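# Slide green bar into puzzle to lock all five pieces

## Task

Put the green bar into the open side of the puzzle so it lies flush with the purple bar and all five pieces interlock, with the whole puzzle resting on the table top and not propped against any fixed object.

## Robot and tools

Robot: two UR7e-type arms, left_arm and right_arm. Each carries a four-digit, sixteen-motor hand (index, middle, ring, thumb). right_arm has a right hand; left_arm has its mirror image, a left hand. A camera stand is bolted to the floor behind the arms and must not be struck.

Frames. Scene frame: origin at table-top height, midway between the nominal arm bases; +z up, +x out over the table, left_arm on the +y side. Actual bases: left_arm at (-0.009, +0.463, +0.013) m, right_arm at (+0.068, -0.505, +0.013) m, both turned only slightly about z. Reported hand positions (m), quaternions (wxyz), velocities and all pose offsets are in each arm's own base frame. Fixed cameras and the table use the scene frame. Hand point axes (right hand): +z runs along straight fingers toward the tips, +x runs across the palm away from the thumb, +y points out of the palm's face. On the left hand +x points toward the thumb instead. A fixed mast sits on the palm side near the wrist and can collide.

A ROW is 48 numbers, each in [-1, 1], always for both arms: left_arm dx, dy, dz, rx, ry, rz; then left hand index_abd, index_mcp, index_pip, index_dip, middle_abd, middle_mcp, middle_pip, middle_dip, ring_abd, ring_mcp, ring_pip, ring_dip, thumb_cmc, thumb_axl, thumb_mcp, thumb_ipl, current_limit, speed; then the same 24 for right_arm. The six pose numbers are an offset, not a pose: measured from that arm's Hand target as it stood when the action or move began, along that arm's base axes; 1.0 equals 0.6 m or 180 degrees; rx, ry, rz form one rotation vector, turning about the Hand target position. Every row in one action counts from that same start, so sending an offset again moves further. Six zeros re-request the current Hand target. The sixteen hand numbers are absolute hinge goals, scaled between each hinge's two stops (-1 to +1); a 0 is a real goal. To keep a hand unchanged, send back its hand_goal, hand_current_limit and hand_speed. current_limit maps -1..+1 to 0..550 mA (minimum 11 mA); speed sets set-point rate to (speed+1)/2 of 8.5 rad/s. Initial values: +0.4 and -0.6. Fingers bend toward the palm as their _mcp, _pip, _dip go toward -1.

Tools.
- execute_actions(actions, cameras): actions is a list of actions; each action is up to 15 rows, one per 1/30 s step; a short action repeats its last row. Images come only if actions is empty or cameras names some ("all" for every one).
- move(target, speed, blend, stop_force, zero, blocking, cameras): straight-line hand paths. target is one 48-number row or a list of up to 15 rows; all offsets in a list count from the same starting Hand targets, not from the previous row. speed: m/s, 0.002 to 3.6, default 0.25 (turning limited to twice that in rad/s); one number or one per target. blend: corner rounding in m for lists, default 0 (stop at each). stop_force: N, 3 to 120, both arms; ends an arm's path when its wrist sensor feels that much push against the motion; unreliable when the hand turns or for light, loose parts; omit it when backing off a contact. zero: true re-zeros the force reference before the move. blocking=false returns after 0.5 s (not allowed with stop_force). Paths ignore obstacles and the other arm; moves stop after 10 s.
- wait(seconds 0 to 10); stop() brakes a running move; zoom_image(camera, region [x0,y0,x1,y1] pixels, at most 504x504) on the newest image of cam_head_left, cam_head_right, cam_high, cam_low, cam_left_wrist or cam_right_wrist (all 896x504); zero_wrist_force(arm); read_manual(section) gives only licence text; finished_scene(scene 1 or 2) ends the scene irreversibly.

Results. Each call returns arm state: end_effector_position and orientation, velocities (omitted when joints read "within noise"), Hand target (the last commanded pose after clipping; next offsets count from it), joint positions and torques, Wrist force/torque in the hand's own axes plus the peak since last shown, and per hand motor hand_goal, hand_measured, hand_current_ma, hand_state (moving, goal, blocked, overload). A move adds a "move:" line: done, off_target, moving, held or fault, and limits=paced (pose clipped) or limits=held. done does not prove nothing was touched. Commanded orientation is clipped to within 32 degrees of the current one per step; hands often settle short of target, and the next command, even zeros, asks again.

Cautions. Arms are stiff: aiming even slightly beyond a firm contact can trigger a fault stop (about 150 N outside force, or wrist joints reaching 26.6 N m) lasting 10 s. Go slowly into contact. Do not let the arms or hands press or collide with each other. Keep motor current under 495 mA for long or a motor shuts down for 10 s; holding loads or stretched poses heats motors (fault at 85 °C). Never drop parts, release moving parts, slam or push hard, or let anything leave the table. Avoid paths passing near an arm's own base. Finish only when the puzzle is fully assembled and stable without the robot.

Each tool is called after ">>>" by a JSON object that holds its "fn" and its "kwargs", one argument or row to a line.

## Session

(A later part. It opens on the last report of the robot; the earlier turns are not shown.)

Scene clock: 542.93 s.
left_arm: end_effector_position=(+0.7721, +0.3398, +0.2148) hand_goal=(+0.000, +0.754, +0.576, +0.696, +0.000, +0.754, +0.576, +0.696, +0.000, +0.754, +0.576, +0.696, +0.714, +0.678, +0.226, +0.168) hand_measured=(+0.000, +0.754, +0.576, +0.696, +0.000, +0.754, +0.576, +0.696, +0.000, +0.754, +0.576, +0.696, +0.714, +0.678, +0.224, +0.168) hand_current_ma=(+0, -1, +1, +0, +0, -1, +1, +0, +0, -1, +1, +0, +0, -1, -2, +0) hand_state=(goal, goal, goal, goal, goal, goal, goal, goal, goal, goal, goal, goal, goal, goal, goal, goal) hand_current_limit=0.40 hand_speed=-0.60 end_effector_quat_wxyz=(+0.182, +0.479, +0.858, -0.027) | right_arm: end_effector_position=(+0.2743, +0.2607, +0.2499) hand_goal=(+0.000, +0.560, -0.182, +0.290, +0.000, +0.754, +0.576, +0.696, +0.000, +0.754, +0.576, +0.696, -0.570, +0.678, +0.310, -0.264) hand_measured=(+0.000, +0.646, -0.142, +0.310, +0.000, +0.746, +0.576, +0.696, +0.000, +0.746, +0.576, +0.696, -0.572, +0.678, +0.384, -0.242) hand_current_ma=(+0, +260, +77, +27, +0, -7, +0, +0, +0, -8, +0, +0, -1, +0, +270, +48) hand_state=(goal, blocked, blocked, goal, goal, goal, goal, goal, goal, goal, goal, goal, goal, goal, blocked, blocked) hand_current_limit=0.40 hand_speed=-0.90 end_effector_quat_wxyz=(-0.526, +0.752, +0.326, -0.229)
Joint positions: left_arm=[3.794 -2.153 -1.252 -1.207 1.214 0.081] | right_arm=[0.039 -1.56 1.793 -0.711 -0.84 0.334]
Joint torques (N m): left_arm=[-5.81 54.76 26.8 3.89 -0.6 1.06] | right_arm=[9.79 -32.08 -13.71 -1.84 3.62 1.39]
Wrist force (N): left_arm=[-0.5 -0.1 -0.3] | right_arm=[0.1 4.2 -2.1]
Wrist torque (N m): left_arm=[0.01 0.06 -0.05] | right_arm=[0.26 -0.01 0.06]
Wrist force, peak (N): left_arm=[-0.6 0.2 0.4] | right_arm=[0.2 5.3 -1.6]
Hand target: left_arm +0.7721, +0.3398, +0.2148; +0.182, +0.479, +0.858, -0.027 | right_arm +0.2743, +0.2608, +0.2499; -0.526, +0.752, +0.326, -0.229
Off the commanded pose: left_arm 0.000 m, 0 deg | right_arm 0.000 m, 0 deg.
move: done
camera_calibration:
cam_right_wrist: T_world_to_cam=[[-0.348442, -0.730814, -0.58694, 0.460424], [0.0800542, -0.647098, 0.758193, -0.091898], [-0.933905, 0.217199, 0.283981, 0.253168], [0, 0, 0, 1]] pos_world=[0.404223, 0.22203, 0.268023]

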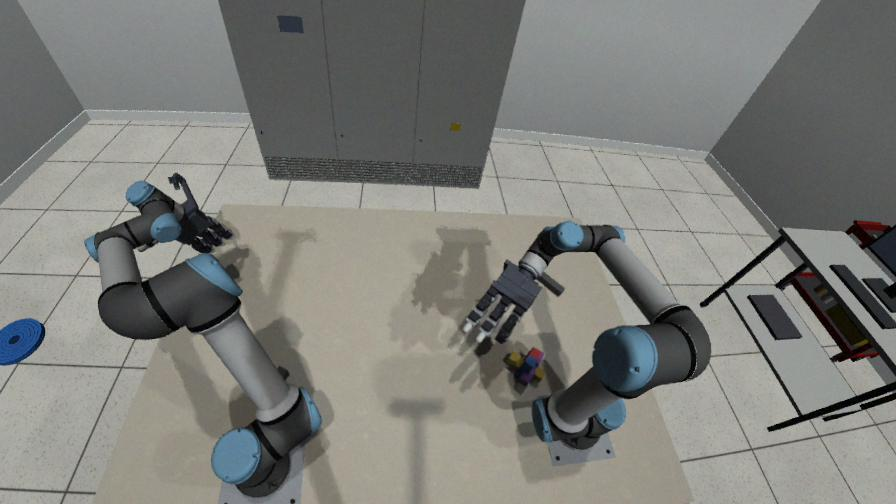

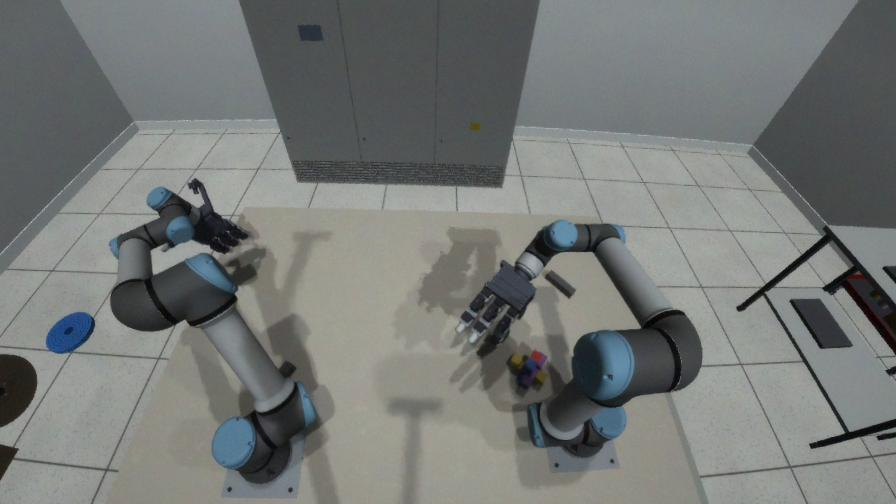

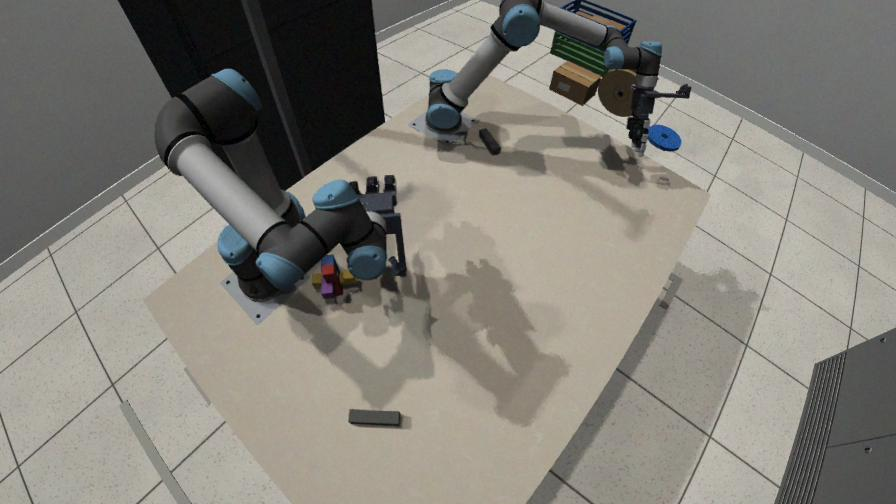

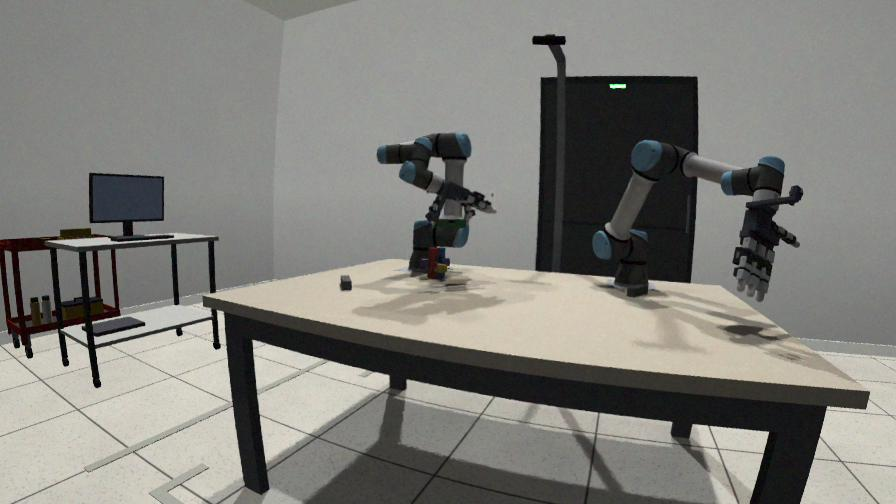

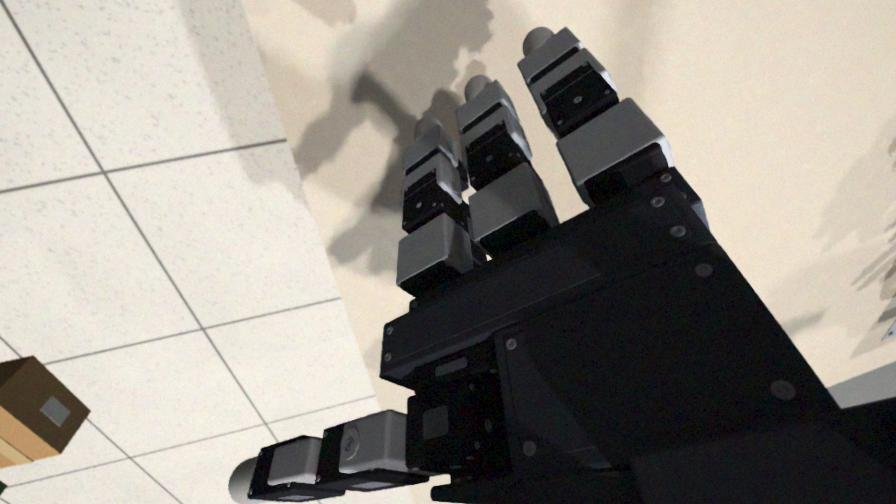

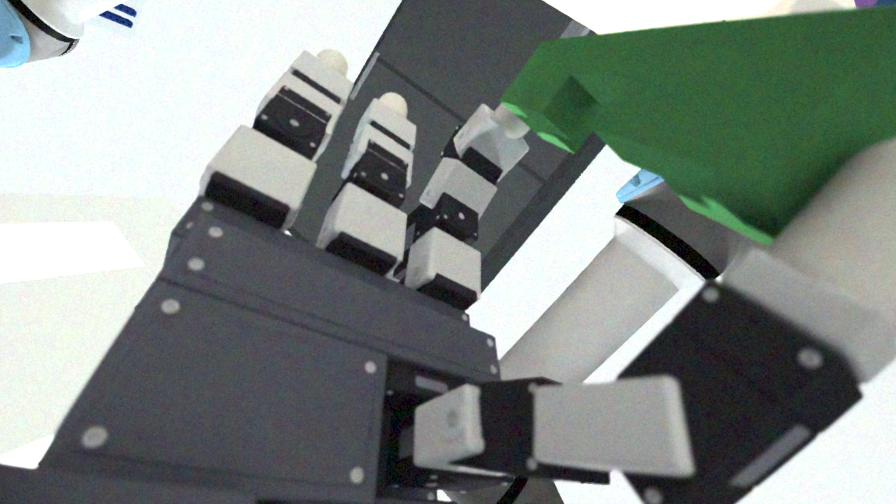

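>>> {"fn": "zoom_image", "kwargs": {
  "camera": "cam_low",
  "region": [380, 170, 520, 300]
}}

>>> {"fn": "zoom_image", "kwargs": {
  "camera": "cam_high",
  "region": [290, 160, 430, 320]
}}

>>> {"fn": "zoom_image", "kwargs": {
  "camera": "cam_right_wrist",
  "region": [440, 0, 896, 260]
}}

Scaled by 3.600 from the camera's 896x504 image, which has a finer 1280x720 frame.

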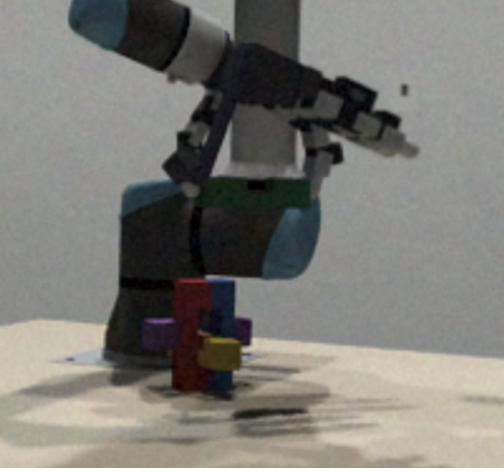

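Scaled by 3.150 from the camera's 896x504 image, which has a finer 1280x720 frame.

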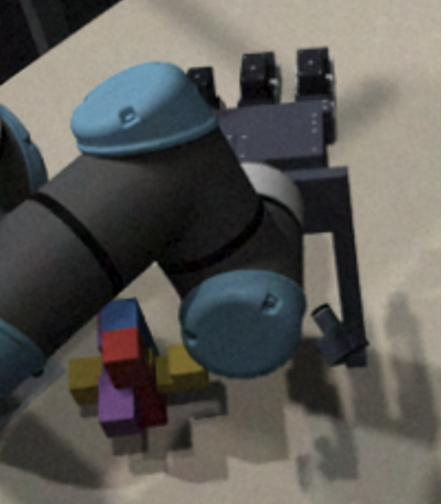

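Scaled by 1.105 from the camera's 896x504 image, which has a finer 1280x720 frame.

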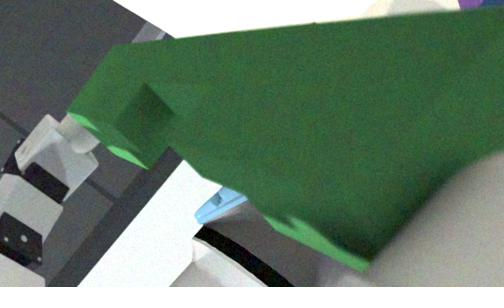

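>>> {"fn": "move", "kwargs": {
  "target": [0,0,0,0,0,0, 0,0.754,0.576,0.696,0,0.754,0.576,0.696,0,0.754,0.576,0.696,0.714,0.678,0.226,0.168,0.4,-0.6, 0,0,-0.245,0,0,0, 0,0.56,-0.182,0.29,0,0.754,0.576,0.696,0,0.754,0.576,0.696,-0.571,0.678,0.31,-0.265,0.4,-0.9],
  "speed": 0.08,
  "cameras": ["cam_low","cam_high","cam_right_wrist"]
}}

>>> {"fn": "zoom_image", "kwargs": {
  "camera": "cam_low",
  "region": [400, 200, 490, 290]
}}

>>> {"fn": "zoom_image", "kwargs": {
  "camera": "cam_high",
  "region": [290, 160, 430, 320]
}}

Scene clock: 595.57 s.
left_arm: end_effector_position=(+0.7721, +0.3398, +0.2148) hand_goal=(+0.000, +0.754, +0.576, +0.696, +0.000, +0.754, +0.576, +0.696, +0.000, +0.754, +0.576, +0.696, +0.714, +0.678, +0.226, +0.168) hand_measured=(+0.000, +0.754, +0.576, +0.696, +0.000, +0.754, +0.576, +0.696, +0.000, +0.754, +0.576, +0.696, +0.714, +0.678, +0.224, +0.168) hand_current_ma=(+0, -1, +1, +0, +0, -1, +1, +0, +0, -1, +1, +0, +0, -1, -2, +0) hand_state=(goal, goal, goal, goal, goal, goal, goal, goal, goal, goal, goal, goal, goal, goal, goal, goal) hand_current_limit=0.40 hand_speed=-0.60 end_effector_quat_wxyz=(+0.182, +0.479, +0.858, -0.027) | right_arm: end_effector_position=(+0.2743, +0.2607, +0.1030) hand_goal=(+0.000, +0.560, -0.182, +0.290, +0.000, +0.754, +0.576, +0.696, +0.000, +0.754, +0.576, +0.696, -0.570, +0.678, +0.310, -0.264) hand_measured=(+0.000, +0.646, -0.142, +0.310, +0.000, +0.746, +0.576, +0.696, +0.000, +0.746, +0.576, +0.696, -0.572, +0.678, +0.384, -0.242) hand_current_ma=(+0, +260, +77, +27, +0, -7, +0, +0, +0, -8, +0, +0, -1, +0, +270, +48) hand_state=(goal, blocked, blocked, goal, goal, goal, goal, goal, goal, goal, goal, goal, goal, goal, blocked, blocked) hand_current_limit=0.40 hand_speed=-0.90 end_effector_quat_wxyz=(-0.526, +0.752, +0.326, -0.229)
Joint positions: left_arm=[3.794 -2.153 -1.252 -1.207 1.214 0.081] | right_arm=[0.039 -1.406 2.039 -1.11 -0.84 0.334]
Joint torques (N m): left_arm=[-6.18 54.78 26.57 4.04 -0.49 1.15] | right_arm=[10.5 -17.33 -9.39 -1.37 2.92 1.35]
Wrist force (N): left_arm=[-0.2 -0.3 -0.1] | right_arm=[0.0 4.6 -2.0]
Wrist torque (N m): left_arm=[-0.03 0.01 0.00] | right_arm=[0.29 0.01 0.05]
Wrist force, peak (N): left_arm=[-0.2 0.7 0.0] | right_arm=[-0.1 5.0 -2.0]
Hand target: left_arm +0.7721, +0.3398, +0.2148; +0.182, +0.479, +0.858, -0.027 | right_arm +0.2743, +0.2608, +0.1029; -0.526, +0.752, +0.326, -0.229
Off the commanded pose: left_arm 0.000 m, 0 deg | right_arm 0.000 m, 0 deg.
move: done
camera_calibration:
cam_right_wrist: T_world_to_cam=[[-0.348365, -0.7309, -0.58688, 0.374183], [0.0801532, -0.647033, 0.758237, 0.0194208], [-0.933926, 0.217103, 0.283987, 0.294914], [0, 0, 0, 1]] pos_world=[0.404223, 0.22203, 0.121123]
Images, in order (width x height): cam_high 896x504, cam_low 896x504, cam_right_wrist 896x504.

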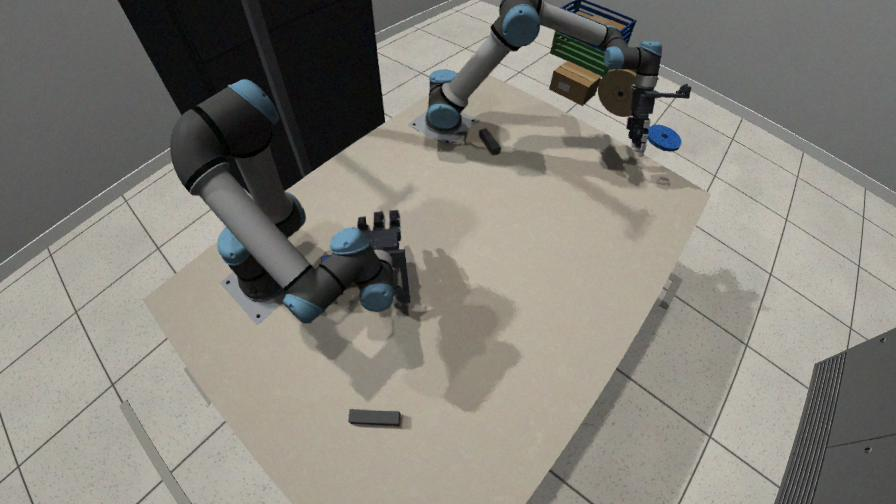

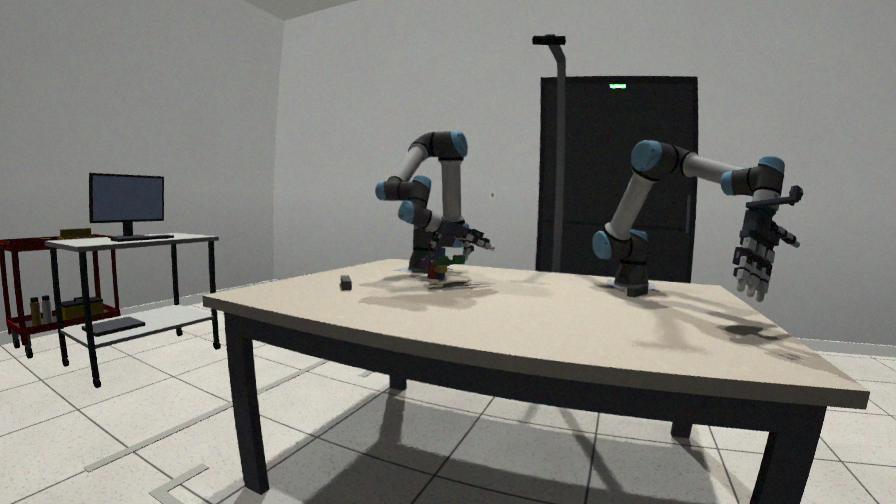

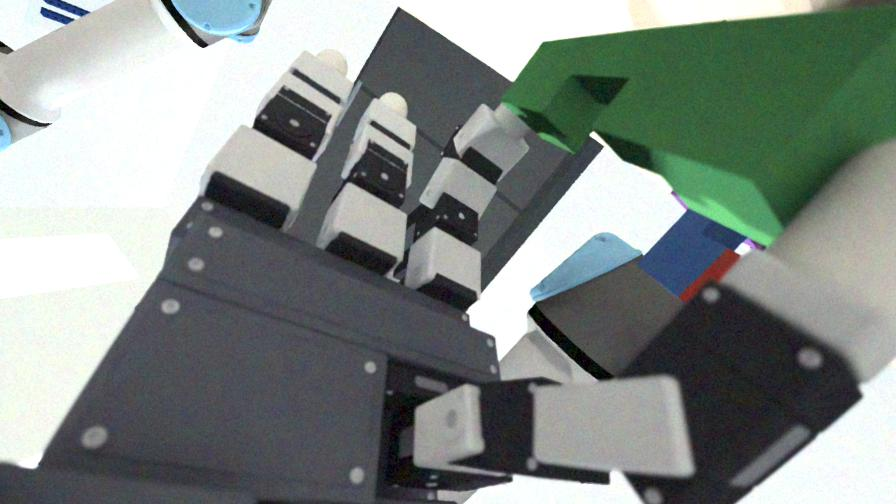

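Scaled by 5.600 from the camera's 896x504 image, which has a finer 1280x720 frame.

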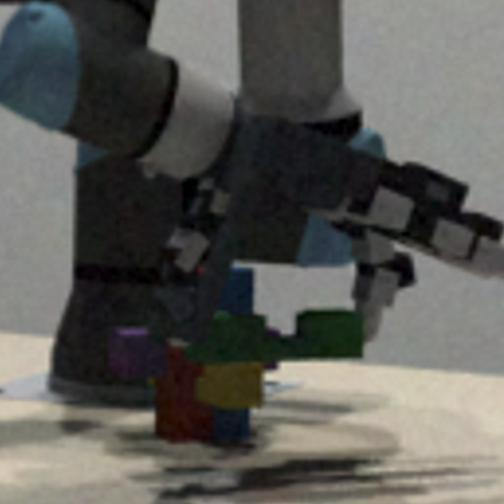

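Scaled by 3.150 from the camera's 896x504 image, which has a finer 1280x720 frame.

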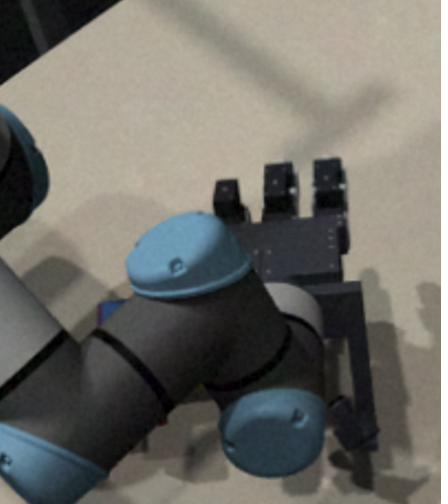

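>>> {"fn": "move", "kwargs": {
  "target": [0,0,0,0,0,0, 0,0.754,0.576,0.696,0,0.754,0.576,0.696,0,0.754,0.576,0.696,0.714,0.678,0.226,0.168,0.4,-0.6, -0.0712,-0.0865,0,0,0,0, 0,0.56,-0.182,0.29,0,0.754,0.576,0.696,0,0.754,0.576,0.696,-0.571,0.678,0.31,-0.265,0.4,-0.9],
  "speed": 0.04,
  "stop_force": 5,
  "cameras": ["cam_low","cam_right_wrist"]
}}

>>> {"fn": "zoom_image", "kwargs": {
  "camera": "cam_right_wrist",
  "region": [500, 0, 896, 300]
}}

>>> {"fn": "zoom_image", "kwargs": {
  "camera": "cam_low",
  "region": [410, 225, 480, 290]
}}

Scene clock: 605.03 s.
left_arm: end_effector_position=(+0.7721, +0.3398, +0.2148) hand_goal=(+0.000, +0.754, +0.576, +0.696, +0.000, +0.754, +0.576, +0.696, +0.000, +0.754, +0.576, +0.696, +0.714, +0.678, +0.226, +0.168) hand_measured=(+0.000, +0.754, +0.576, +0.696, +0.000, +0.754, +0.576, +0.696, +0.000, +0.754, +0.576, +0.696, +0.714, +0.678, +0.224, +0.168) hand_current_ma=(+0, -1, +1, +0, +0, -1, +1, +0, +0, -1, +1, +0, +0, -1, -2, +0) hand_state=(goal, goal, goal, goal, goal, goal, goal, goal, goal, goal, goal, goal, goal, goal, goal, goal) hand_current_limit=0.40 hand_speed=-0.60 end_effector_quat_wxyz=(+0.182, +0.479, +0.858, -0.027) | right_arm: end_effector_position=(+0.2315, +0.2089, +0.1029) hand_goal=(+0.000, +0.560, -0.182, +0.290, +0.000, +0.754, +0.576, +0.696, +0.000, +0.754, +0.576, +0.696, -0.570, +0.678, +0.310, -0.264) hand_measured=(+0.000, +0.646, -0.142, +0.310, +0.000, +0.746, +0.576, +0.696, +0.000, +0.746, +0.576, +0.696, -0.572, +0.678, +0.384, -0.242) hand_current_ma=(+0, +260, +77, +27, +0, -7, +0, +0, +0, -8, +0, +0, -1, +0, +270, +48) hand_state=(goal, blocked, blocked, goal, goal, goal, goal, goal, goal, goal, goal, goal, goal, goal, blocked, blocked) hand_current_limit=0.40 hand_speed=-0.90 end_effector_quat_wxyz=(-0.526, +0.752, +0.326, -0.229)
Joint positions: left_arm=[3.794 -2.153 -1.252 -1.207 1.214 0.081] | right_arm=[-0.093 -1.53 2.173 -1.075 -0.959 0.26]
Joint torques (N m): left_arm=[-6.11 54.78 26.36 3.97 -0.58 1.25] | right_arm=[-9.03 -29 -9.71 2.3 -2.52 -1.9]
Wrist force (N): left_arm=[-0.1 -0.1 0.0] | right_arm=[-0.4 4.0 -2.1]
Wrist torque (N m): left_arm=[-0.02 0.01 -0.01] | right_arm=[0.22 0.06 0.19]
Wrist force, peak (N): left_arm=[-0.7 0.2 -0.1] | right_arm=[-0.1 4.5 -2.2]
Hand target: left_arm +0.7721, +0.3398, +0.2148; +0.182, +0.479, +0.858, -0.027 | right_arm +0.2315, +0.2089, +0.1029; -0.526, +0.752, +0.326, -0.229
Off the commanded pose: left_arm 0.000 m, 0 deg | right_arm 0.000 m, 0 deg.
move: done
camera_calibration:
cam_right_wrist: T_world_to_cam=[[-0.348365, -0.7309, -0.58688, 0.321389], [0.0801532, -0.647033, 0.758237, -0.0105972], [-0.933926, 0.217103, 0.283987, 0.26631], [0, 0, 0, 1]] pos_world=[0.361523, 0.17023, 0.121023]
Images, in order (width x height): cam_low 896x504, cam_right_wrist 896x504.

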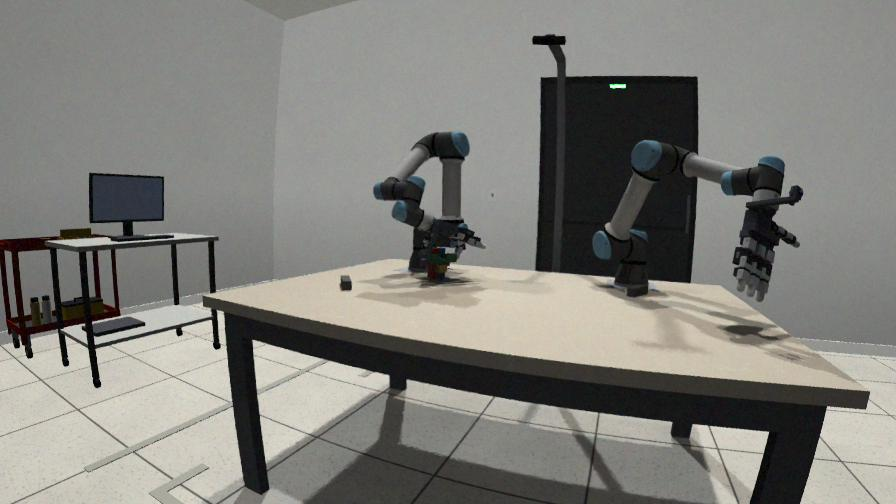

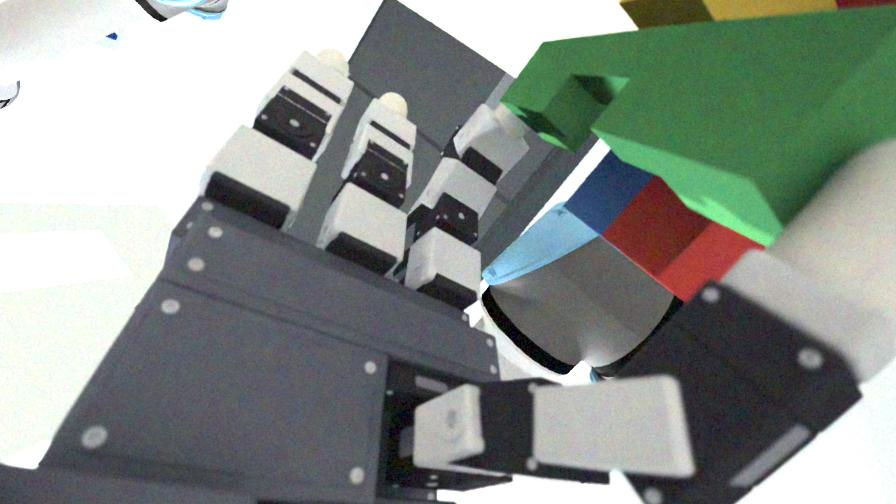

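Scaled by 1.273 from the camera's 896x504 image, which has a finer 1280x720 frame.

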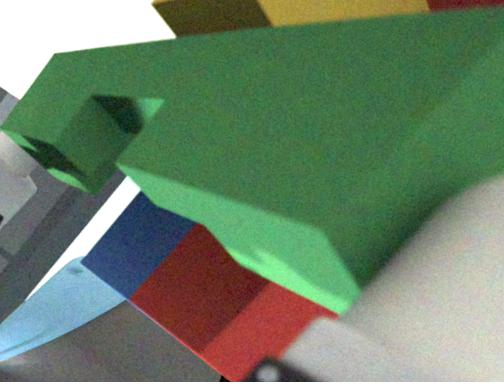

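Scaled by 7.200 from the camera's 896x504 image, which has a finer 1280x720 frame.

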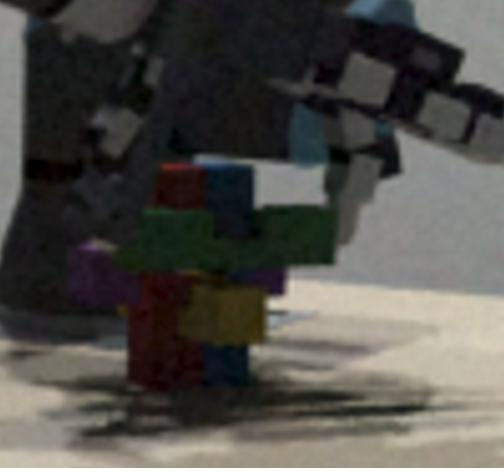

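>>> {"fn": "zoom_image", "kwargs": {
  "camera": "cam_right_wrist",
  "region": [500, 60, 620, 160]
}}

>>> {"fn": "zoom_image", "kwargs": {
  "camera": "cam_right_wrist",
  "region": [560, 120, 700, 300]
}}

>>> {"fn": "zoom_image", "kwargs": {
  "camera": "cam_right_wrist",
  "region": [640, 160, 800, 300]
}}

>>> {"fn": "zoom_image", "kwargs": {
  "camera": "cam_right_wrist",
  "region": [600, 0, 896, 80]
}}

Scaled by 4.200 from the camera's 896x504 image, which has a finer 1280x720 frame.

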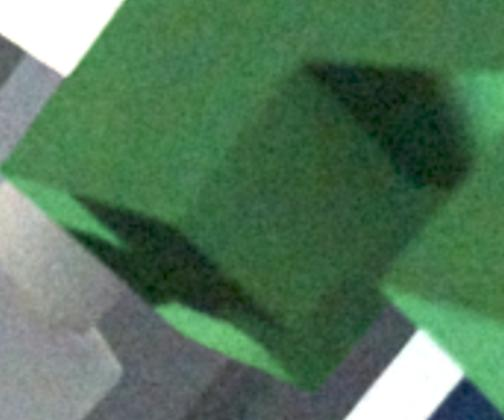

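Scaled by 2.800 from the camera's 896x504 image, which has a finer 1280x720 frame.

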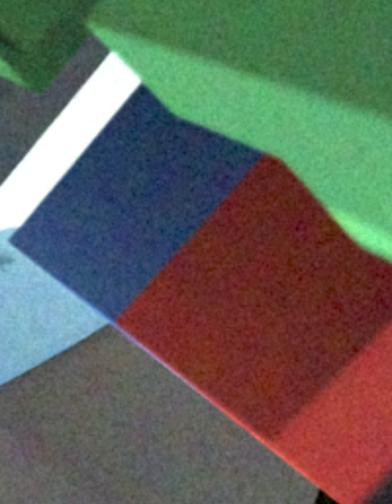

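Scaled by 3.150 from the camera's 896x504 image, which has a finer 1280x720 frame.

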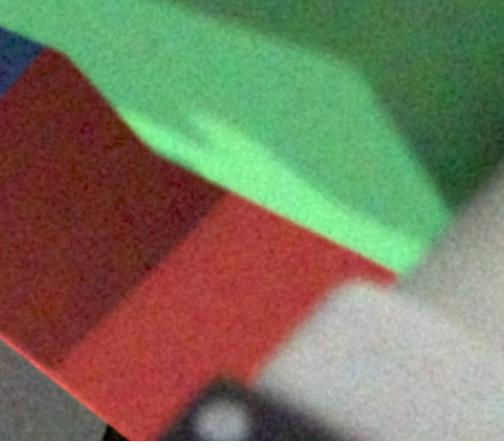

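Scaled by 1.703 from the camera's 896x504 image, which has a finer 1280x720 frame.

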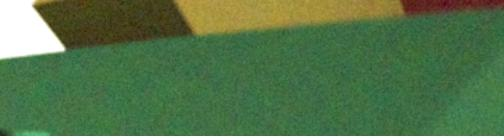

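>>> {"fn": "move", "kwargs": {
  "target": [0,0,0,0,0,0, 0,0.754,0.576,0.696,0,0.754,0.576,0.696,0,0.754,0.576,0.696,0.714,0.678,0.226,0.168,0.4,-0.6, -0.0220,-0.0143,0,0,0,0, 0,0.56,-0.182,0.29,0,0.754,0.576,0.696,0,0.754,0.576,0.696,-0.571,0.678,0.31,-0.265,0.4,-0.9],
  "speed": 0.02,
  "stop_force": 4,
  "cameras": ["cam_low","cam_right_wrist"]
}}

>>> {"fn": "zoom_image", "kwargs": {
  "camera": "cam_right_wrist",
  "region": [540, 100, 800, 300]
}}

>>> {"fn": "zoom_image", "kwargs": {
  "camera": "cam_low",
  "region": [410, 225, 480, 290]
}}

Scene clock: 670.20 s.
left_arm: end_effector_position=(+0.7721, +0.3398, +0.2148) hand_goal=(+0.000, +0.754, +0.576, +0.696, +0.000, +0.754, +0.576, +0.696, +0.000, +0.754, +0.576, +0.696, +0.714, +0.678, +0.226, +0.168) hand_measured=(+0.000, +0.754, +0.576, +0.696, +0.000, +0.754, +0.576, +0.696, +0.000, +0.754, +0.576, +0.696, +0.714, +0.678, +0.224, +0.168) hand_current_ma=(+0, -1, +1, +0, +0, -1, +1, +0, +0, -1, +1, +0, +0, -1, -2, +0) hand_state=(goal, goal, goal, goal, goal, goal, goal, goal, goal, goal, goal, goal, goal, goal, goal, goal) hand_current_limit=0.40 hand_speed=-0.60 end_effector_quat_wxyz=(+0.182, +0.479, +0.858, -0.027) | right_arm: end_effector_position=(+0.2183, +0.2003, +0.1029) hand_goal=(+0.000, +0.560, -0.182, +0.290, +0.000, +0.754, +0.576, +0.696, +0.000, +0.754, +0.576, +0.696, -0.570, +0.678, +0.310, -0.264) hand_measured=(+0.000, +0.646, -0.142, +0.310, +0.000, +0.746, +0.576, +0.696, +0.000, +0.746, +0.576, +0.696, -0.572, +0.678, +0.384, -0.242) hand_current_ma=(+0, +260, +77, +27, +0, -7, +0, +0, +0, -8, +0, +0, -1, +0, +270, +48) hand_state=(goal, blocked, blocked, goal, goal, goal, goal, goal, goal, goal, goal, goal, goal, goal, blocked, blocked) hand_current_limit=0.40 hand_speed=-0.90 end_effector_quat_wxyz=(-0.526, +0.752, +0.326, -0.229)
Joint positions: left_arm=[3.794 -2.153 -1.252 -1.207 1.214 0.081] | right_arm=[-0.12 -1.566 2.209 -1.067 -0.984 0.246]
Joint torques (N m): left_arm=[-6.84 54.72 26.81 4.09 -0.54 1.35] | right_arm=[-9.73 -27 -9.64 2.5 -2.45 -1.96]
Wrist force (N): left_arm=[-0.1 0.1 -0.1] | right_arm=[0.0 4.3 -2.2]
Wrist torque (N m): left_arm=[0.02 0.01 -0.01] | right_arm=[0.28 0.00 0.25]
Wrist force, peak (N): left_arm=[-0.9 0.2 0.1] | right_arm=[0.0 4.4 -2.3]
Hand target: left_arm +0.7721, +0.3398, +0.2148; +0.182, +0.479, +0.858, -0.027 | right_arm +0.2183, +0.2003, +0.1029; -0.526, +0.752, +0.326, -0.229
Off the commanded pose: left_arm 0.000 m, 0 deg | right_arm 0.000 m, 0 deg.
move: done
camera_calibration:
cam_right_wrist: T_world_to_cam=[[-0.348365, -0.7309, -0.58688, 0.310505], [0.0801532, -0.647033, 0.758237, -0.0151036], [-0.933926, 0.217103, 0.283987, 0.255849], [0, 0, 0, 1]] pos_world=[0.348323, 0.16163, 0.121023]
Images, in order (width x height): cam_low 896x504, cam_right_wrist 896x504.

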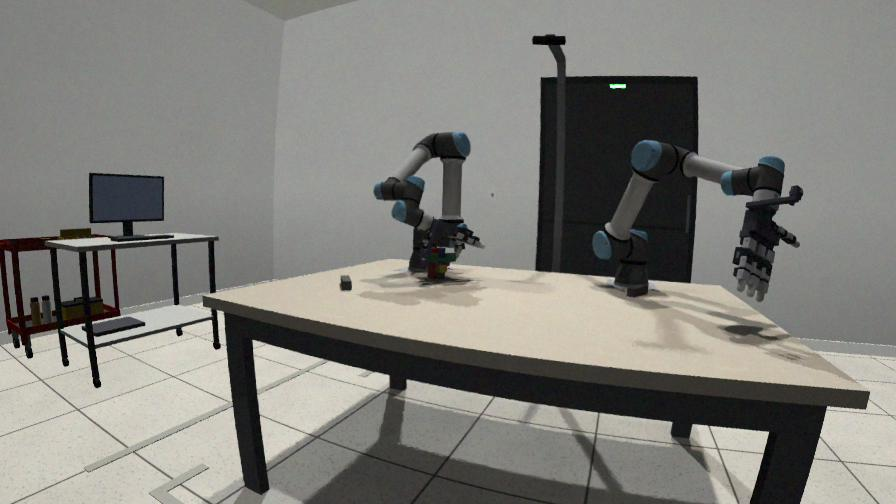

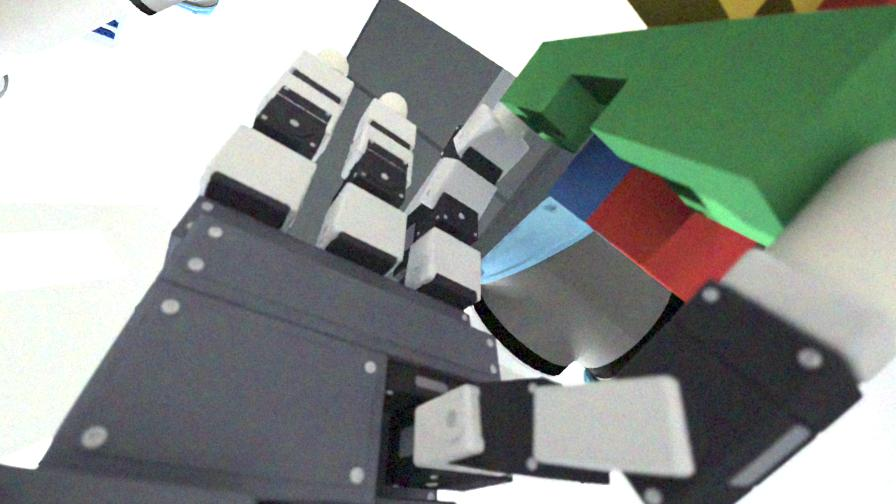

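Scaled by 1.938 from the camera's 896x504 image, which has a finer 1280x720 frame.

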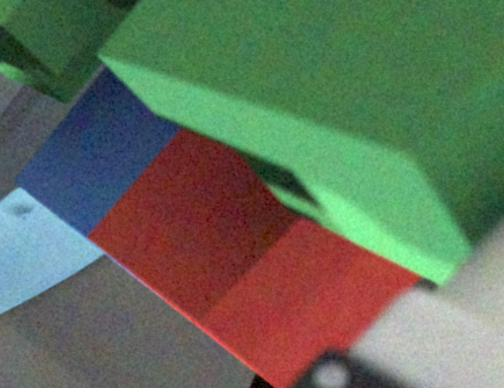

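Scaled by 7.200 from the camera's 896x504 image, which has a finer 1280x720 frame.

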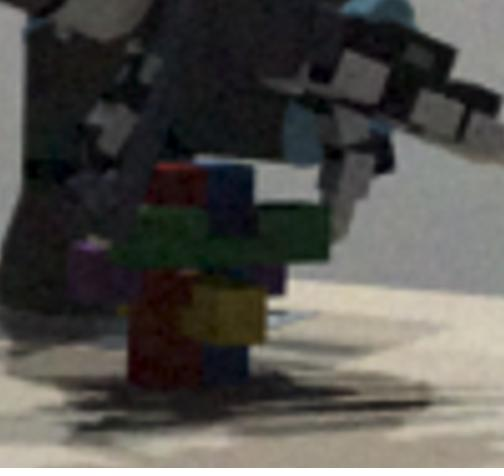

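>>> {"fn": "zoom_image", "kwargs": {
  "camera": "cam_right_wrist",
  "region": [620, 150, 740, 250]
}}

>>> {"fn": "zoom_image", "kwargs": {
  "camera": "cam_right_wrist",
  "region": [530, 100, 650, 200]
}}

Scaled by 4.200 from the camera's 896x504 image, which has a finer 1280x720 frame.

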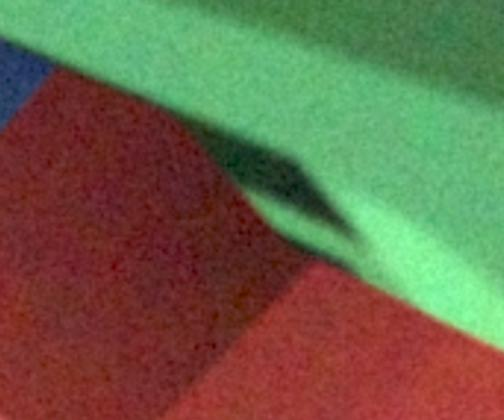

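Scaled by 4.200 from the camera's 896x504 image, which has a finer 1280x720 frame.

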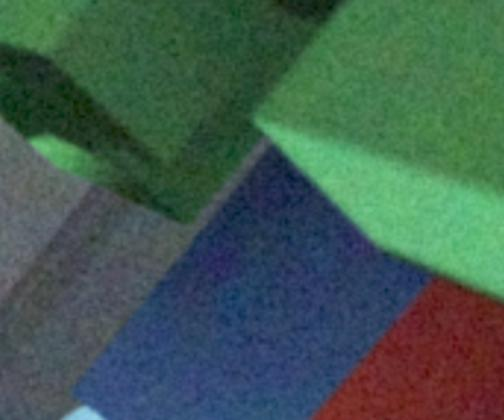

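>>> {"fn": "zoom_image", "kwargs": {
  "camera": "cam_right_wrist",
  "region": [530, 170, 690, 300]
}}

>>> {"fn": "zoom_image", "kwargs": {
  "camera": "cam_right_wrist",
  "region": [620, 0, 896, 60]
}}

Scaled by 3.150 from the camera's 896x504 image, which has a finer 1280x720 frame.

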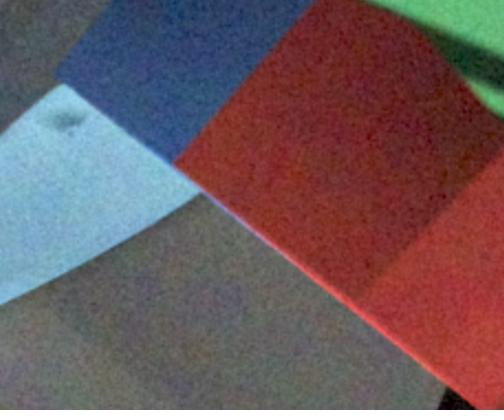

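Scaled by 1.826 from the camera's 896x504 image, which has a finer 1280x720 frame.

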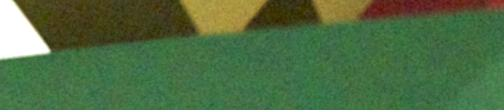

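>>> {"fn": "wait", "kwargs": {
  "seconds": 0.1,
  "cameras": ["cam_head_left","cam_head_right","cam_right_wrist"]
}}

>>> {"fn": "zoom_image", "kwargs": {
  "camera": "cam_head_left",
  "region": [480, 320, 580, 400]
}}

>>> {"fn": "zoom_image", "kwargs": {
  "camera": "cam_head_right",
  "region": [480, 320, 580, 400]
}}

Scene clock: 758.50 s.
left_arm: end_effector_position=(+0.7721, +0.3398, +0.2148) hand_goal=(+0.000, +0.754, +0.576, +0.696, +0.000, +0.754, +0.576, +0.696, +0.000, +0.754, +0.576, +0.696, +0.714, +0.678, +0.226, +0.168) hand_measured=(+0.000, +0.754, +0.576, +0.696, +0.000, +0.754, +0.576, +0.696, +0.000, +0.754, +0.576, +0.696, +0.714, +0.678, +0.224, +0.168) hand_current_ma=(+0, -1, +1, +0, +0, -1, +1, +0, +0, -1, +1, +0, +0, -1, -2, +0) hand_state=(goal, goal, goal, goal, goal, goal, goal, goal, goal, goal, goal, goal, goal, goal, goal, goal) hand_current_limit=0.40 hand_speed=-0.60 end_effector_quat_wxyz=(+0.182, +0.479, +0.858, -0.027) | right_arm: end_effector_position=(+0.2183, +0.2003, +0.1029) hand_goal=(+0.000, +0.560, -0.182, +0.290, +0.000, +0.754, +0.576, +0.696, +0.000, +0.754, +0.576, +0.696, -0.570, +0.678, +0.310, -0.264) hand_measured=(+0.000, +0.646, -0.142, +0.310, +0.000, +0.746, +0.576, +0.696, +0.000, +0.746, +0.576, +0.696, -0.572, +0.678, +0.384, -0.242) hand_current_ma=(+0, +260, +77, +27, +0, -7, +0, +0, +0, -8, +0, +0, -1, +0, +270, +48) hand_state=(goal, blocked, blocked, goal, goal, goal, goal, goal, goal, goal, goal, goal, goal, goal, blocked, blocked) hand_current_limit=0.40 hand_speed=-0.90 end_effector_quat_wxyz=(-0.526, +0.752, +0.326, -0.229)
Joint positions: left_arm=[3.794 -2.153 -1.252 -1.207 1.214 0.081] | right_arm=[-0.12 -1.566 2.209 -1.067 -0.984 0.246]
Joint torques (N m): left_arm=[-7.13 54.65 26.7 4.07 -0.62 1.41] | right_arm=[-10.1 -26.84 -9.72 2.5 -2.49 -2.01]
Wrist force (N): left_arm=[-0.2 0.3 -0.1] | right_arm=[0.0 3.9 -1.9]
Wrist torque (N m): left_arm=[0.06 0.03 -0.03] | right_arm=[0.19 0.00 0.23]
Wrist force, peak (N): left_arm=[-0.6 -0.1 -0.2] | right_arm=[-0.2 4.4 -2.2]
Hand target: left_arm +0.7721, +0.3398, +0.2148; +0.182, +0.479, +0.858, -0.027 | right_arm +0.2183, +0.2003, +0.1029; -0.526, +0.752, +0.326, -0.229
Off the commanded pose: left_arm 0.000 m, 0 deg | right_arm 0.000 m, 0 deg.
wait: 0.10 s; at rest from the start
camera_calibration:
cam_right_wrist: T_world_to_cam=[[-0.348365, -0.7309, -0.58688, 0.310505], [0.0801532, -0.647033, 0.758237, -0.0151036], [-0.933926, 0.217103, 0.283987, 0.255849], [0, 0, 0, 1]] pos_world=[0.348323, 0.16163, 0.121023]
Images, in order (width x height): cam_head_left 896x504, cam_head_right 896x504, cam_right_wrist 896x504.

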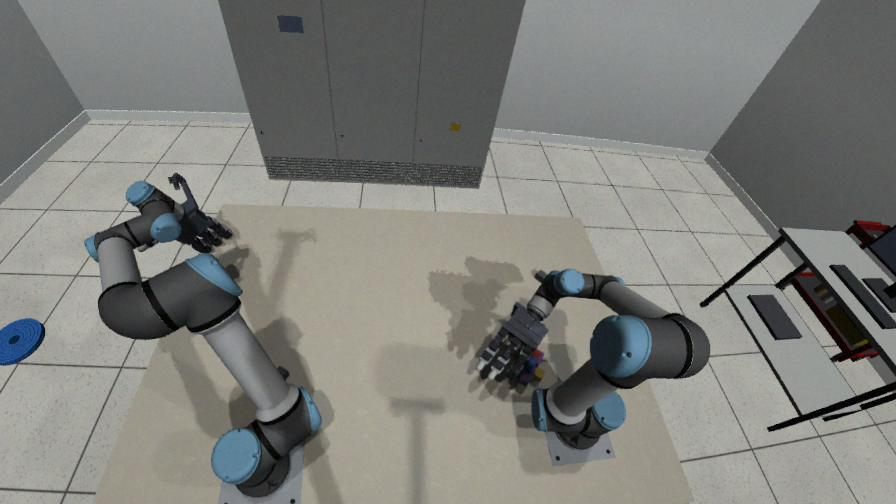

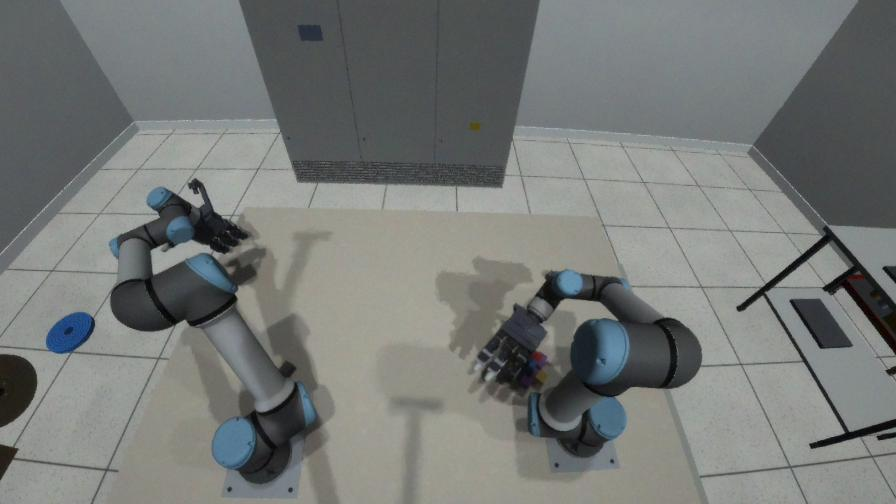

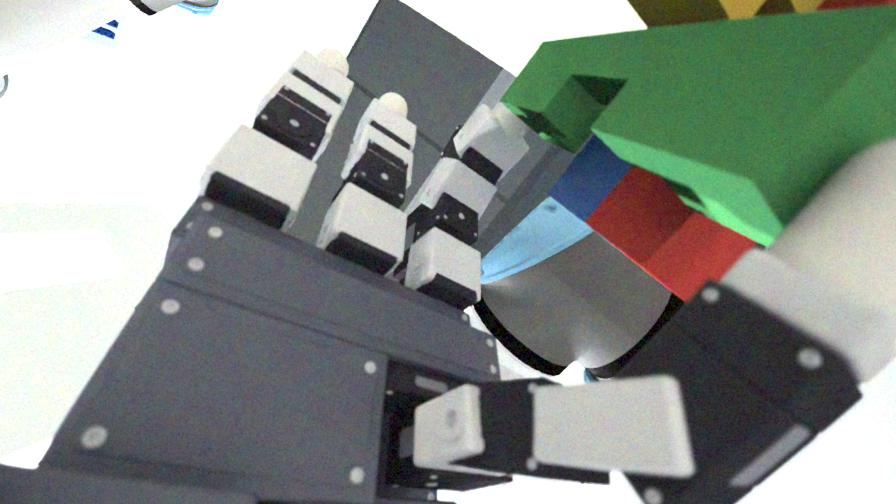

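Scaled by 5.040 from the camera's 896x504 image, which has a finer 1280x720 frame.

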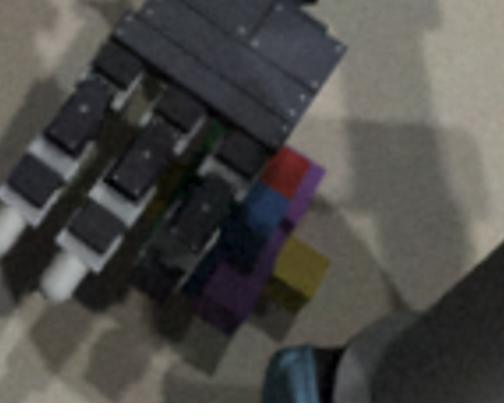

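Scaled by 5.040 from the camera's 896x504 image, which has a finer 1280x720 frame.

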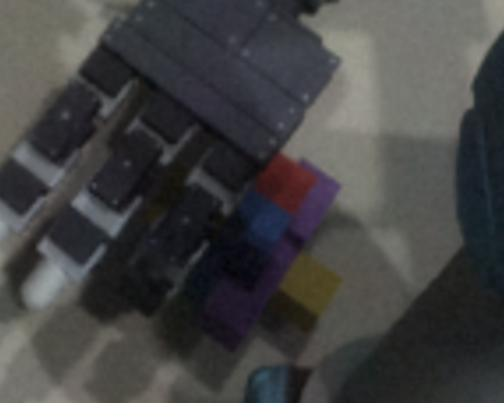

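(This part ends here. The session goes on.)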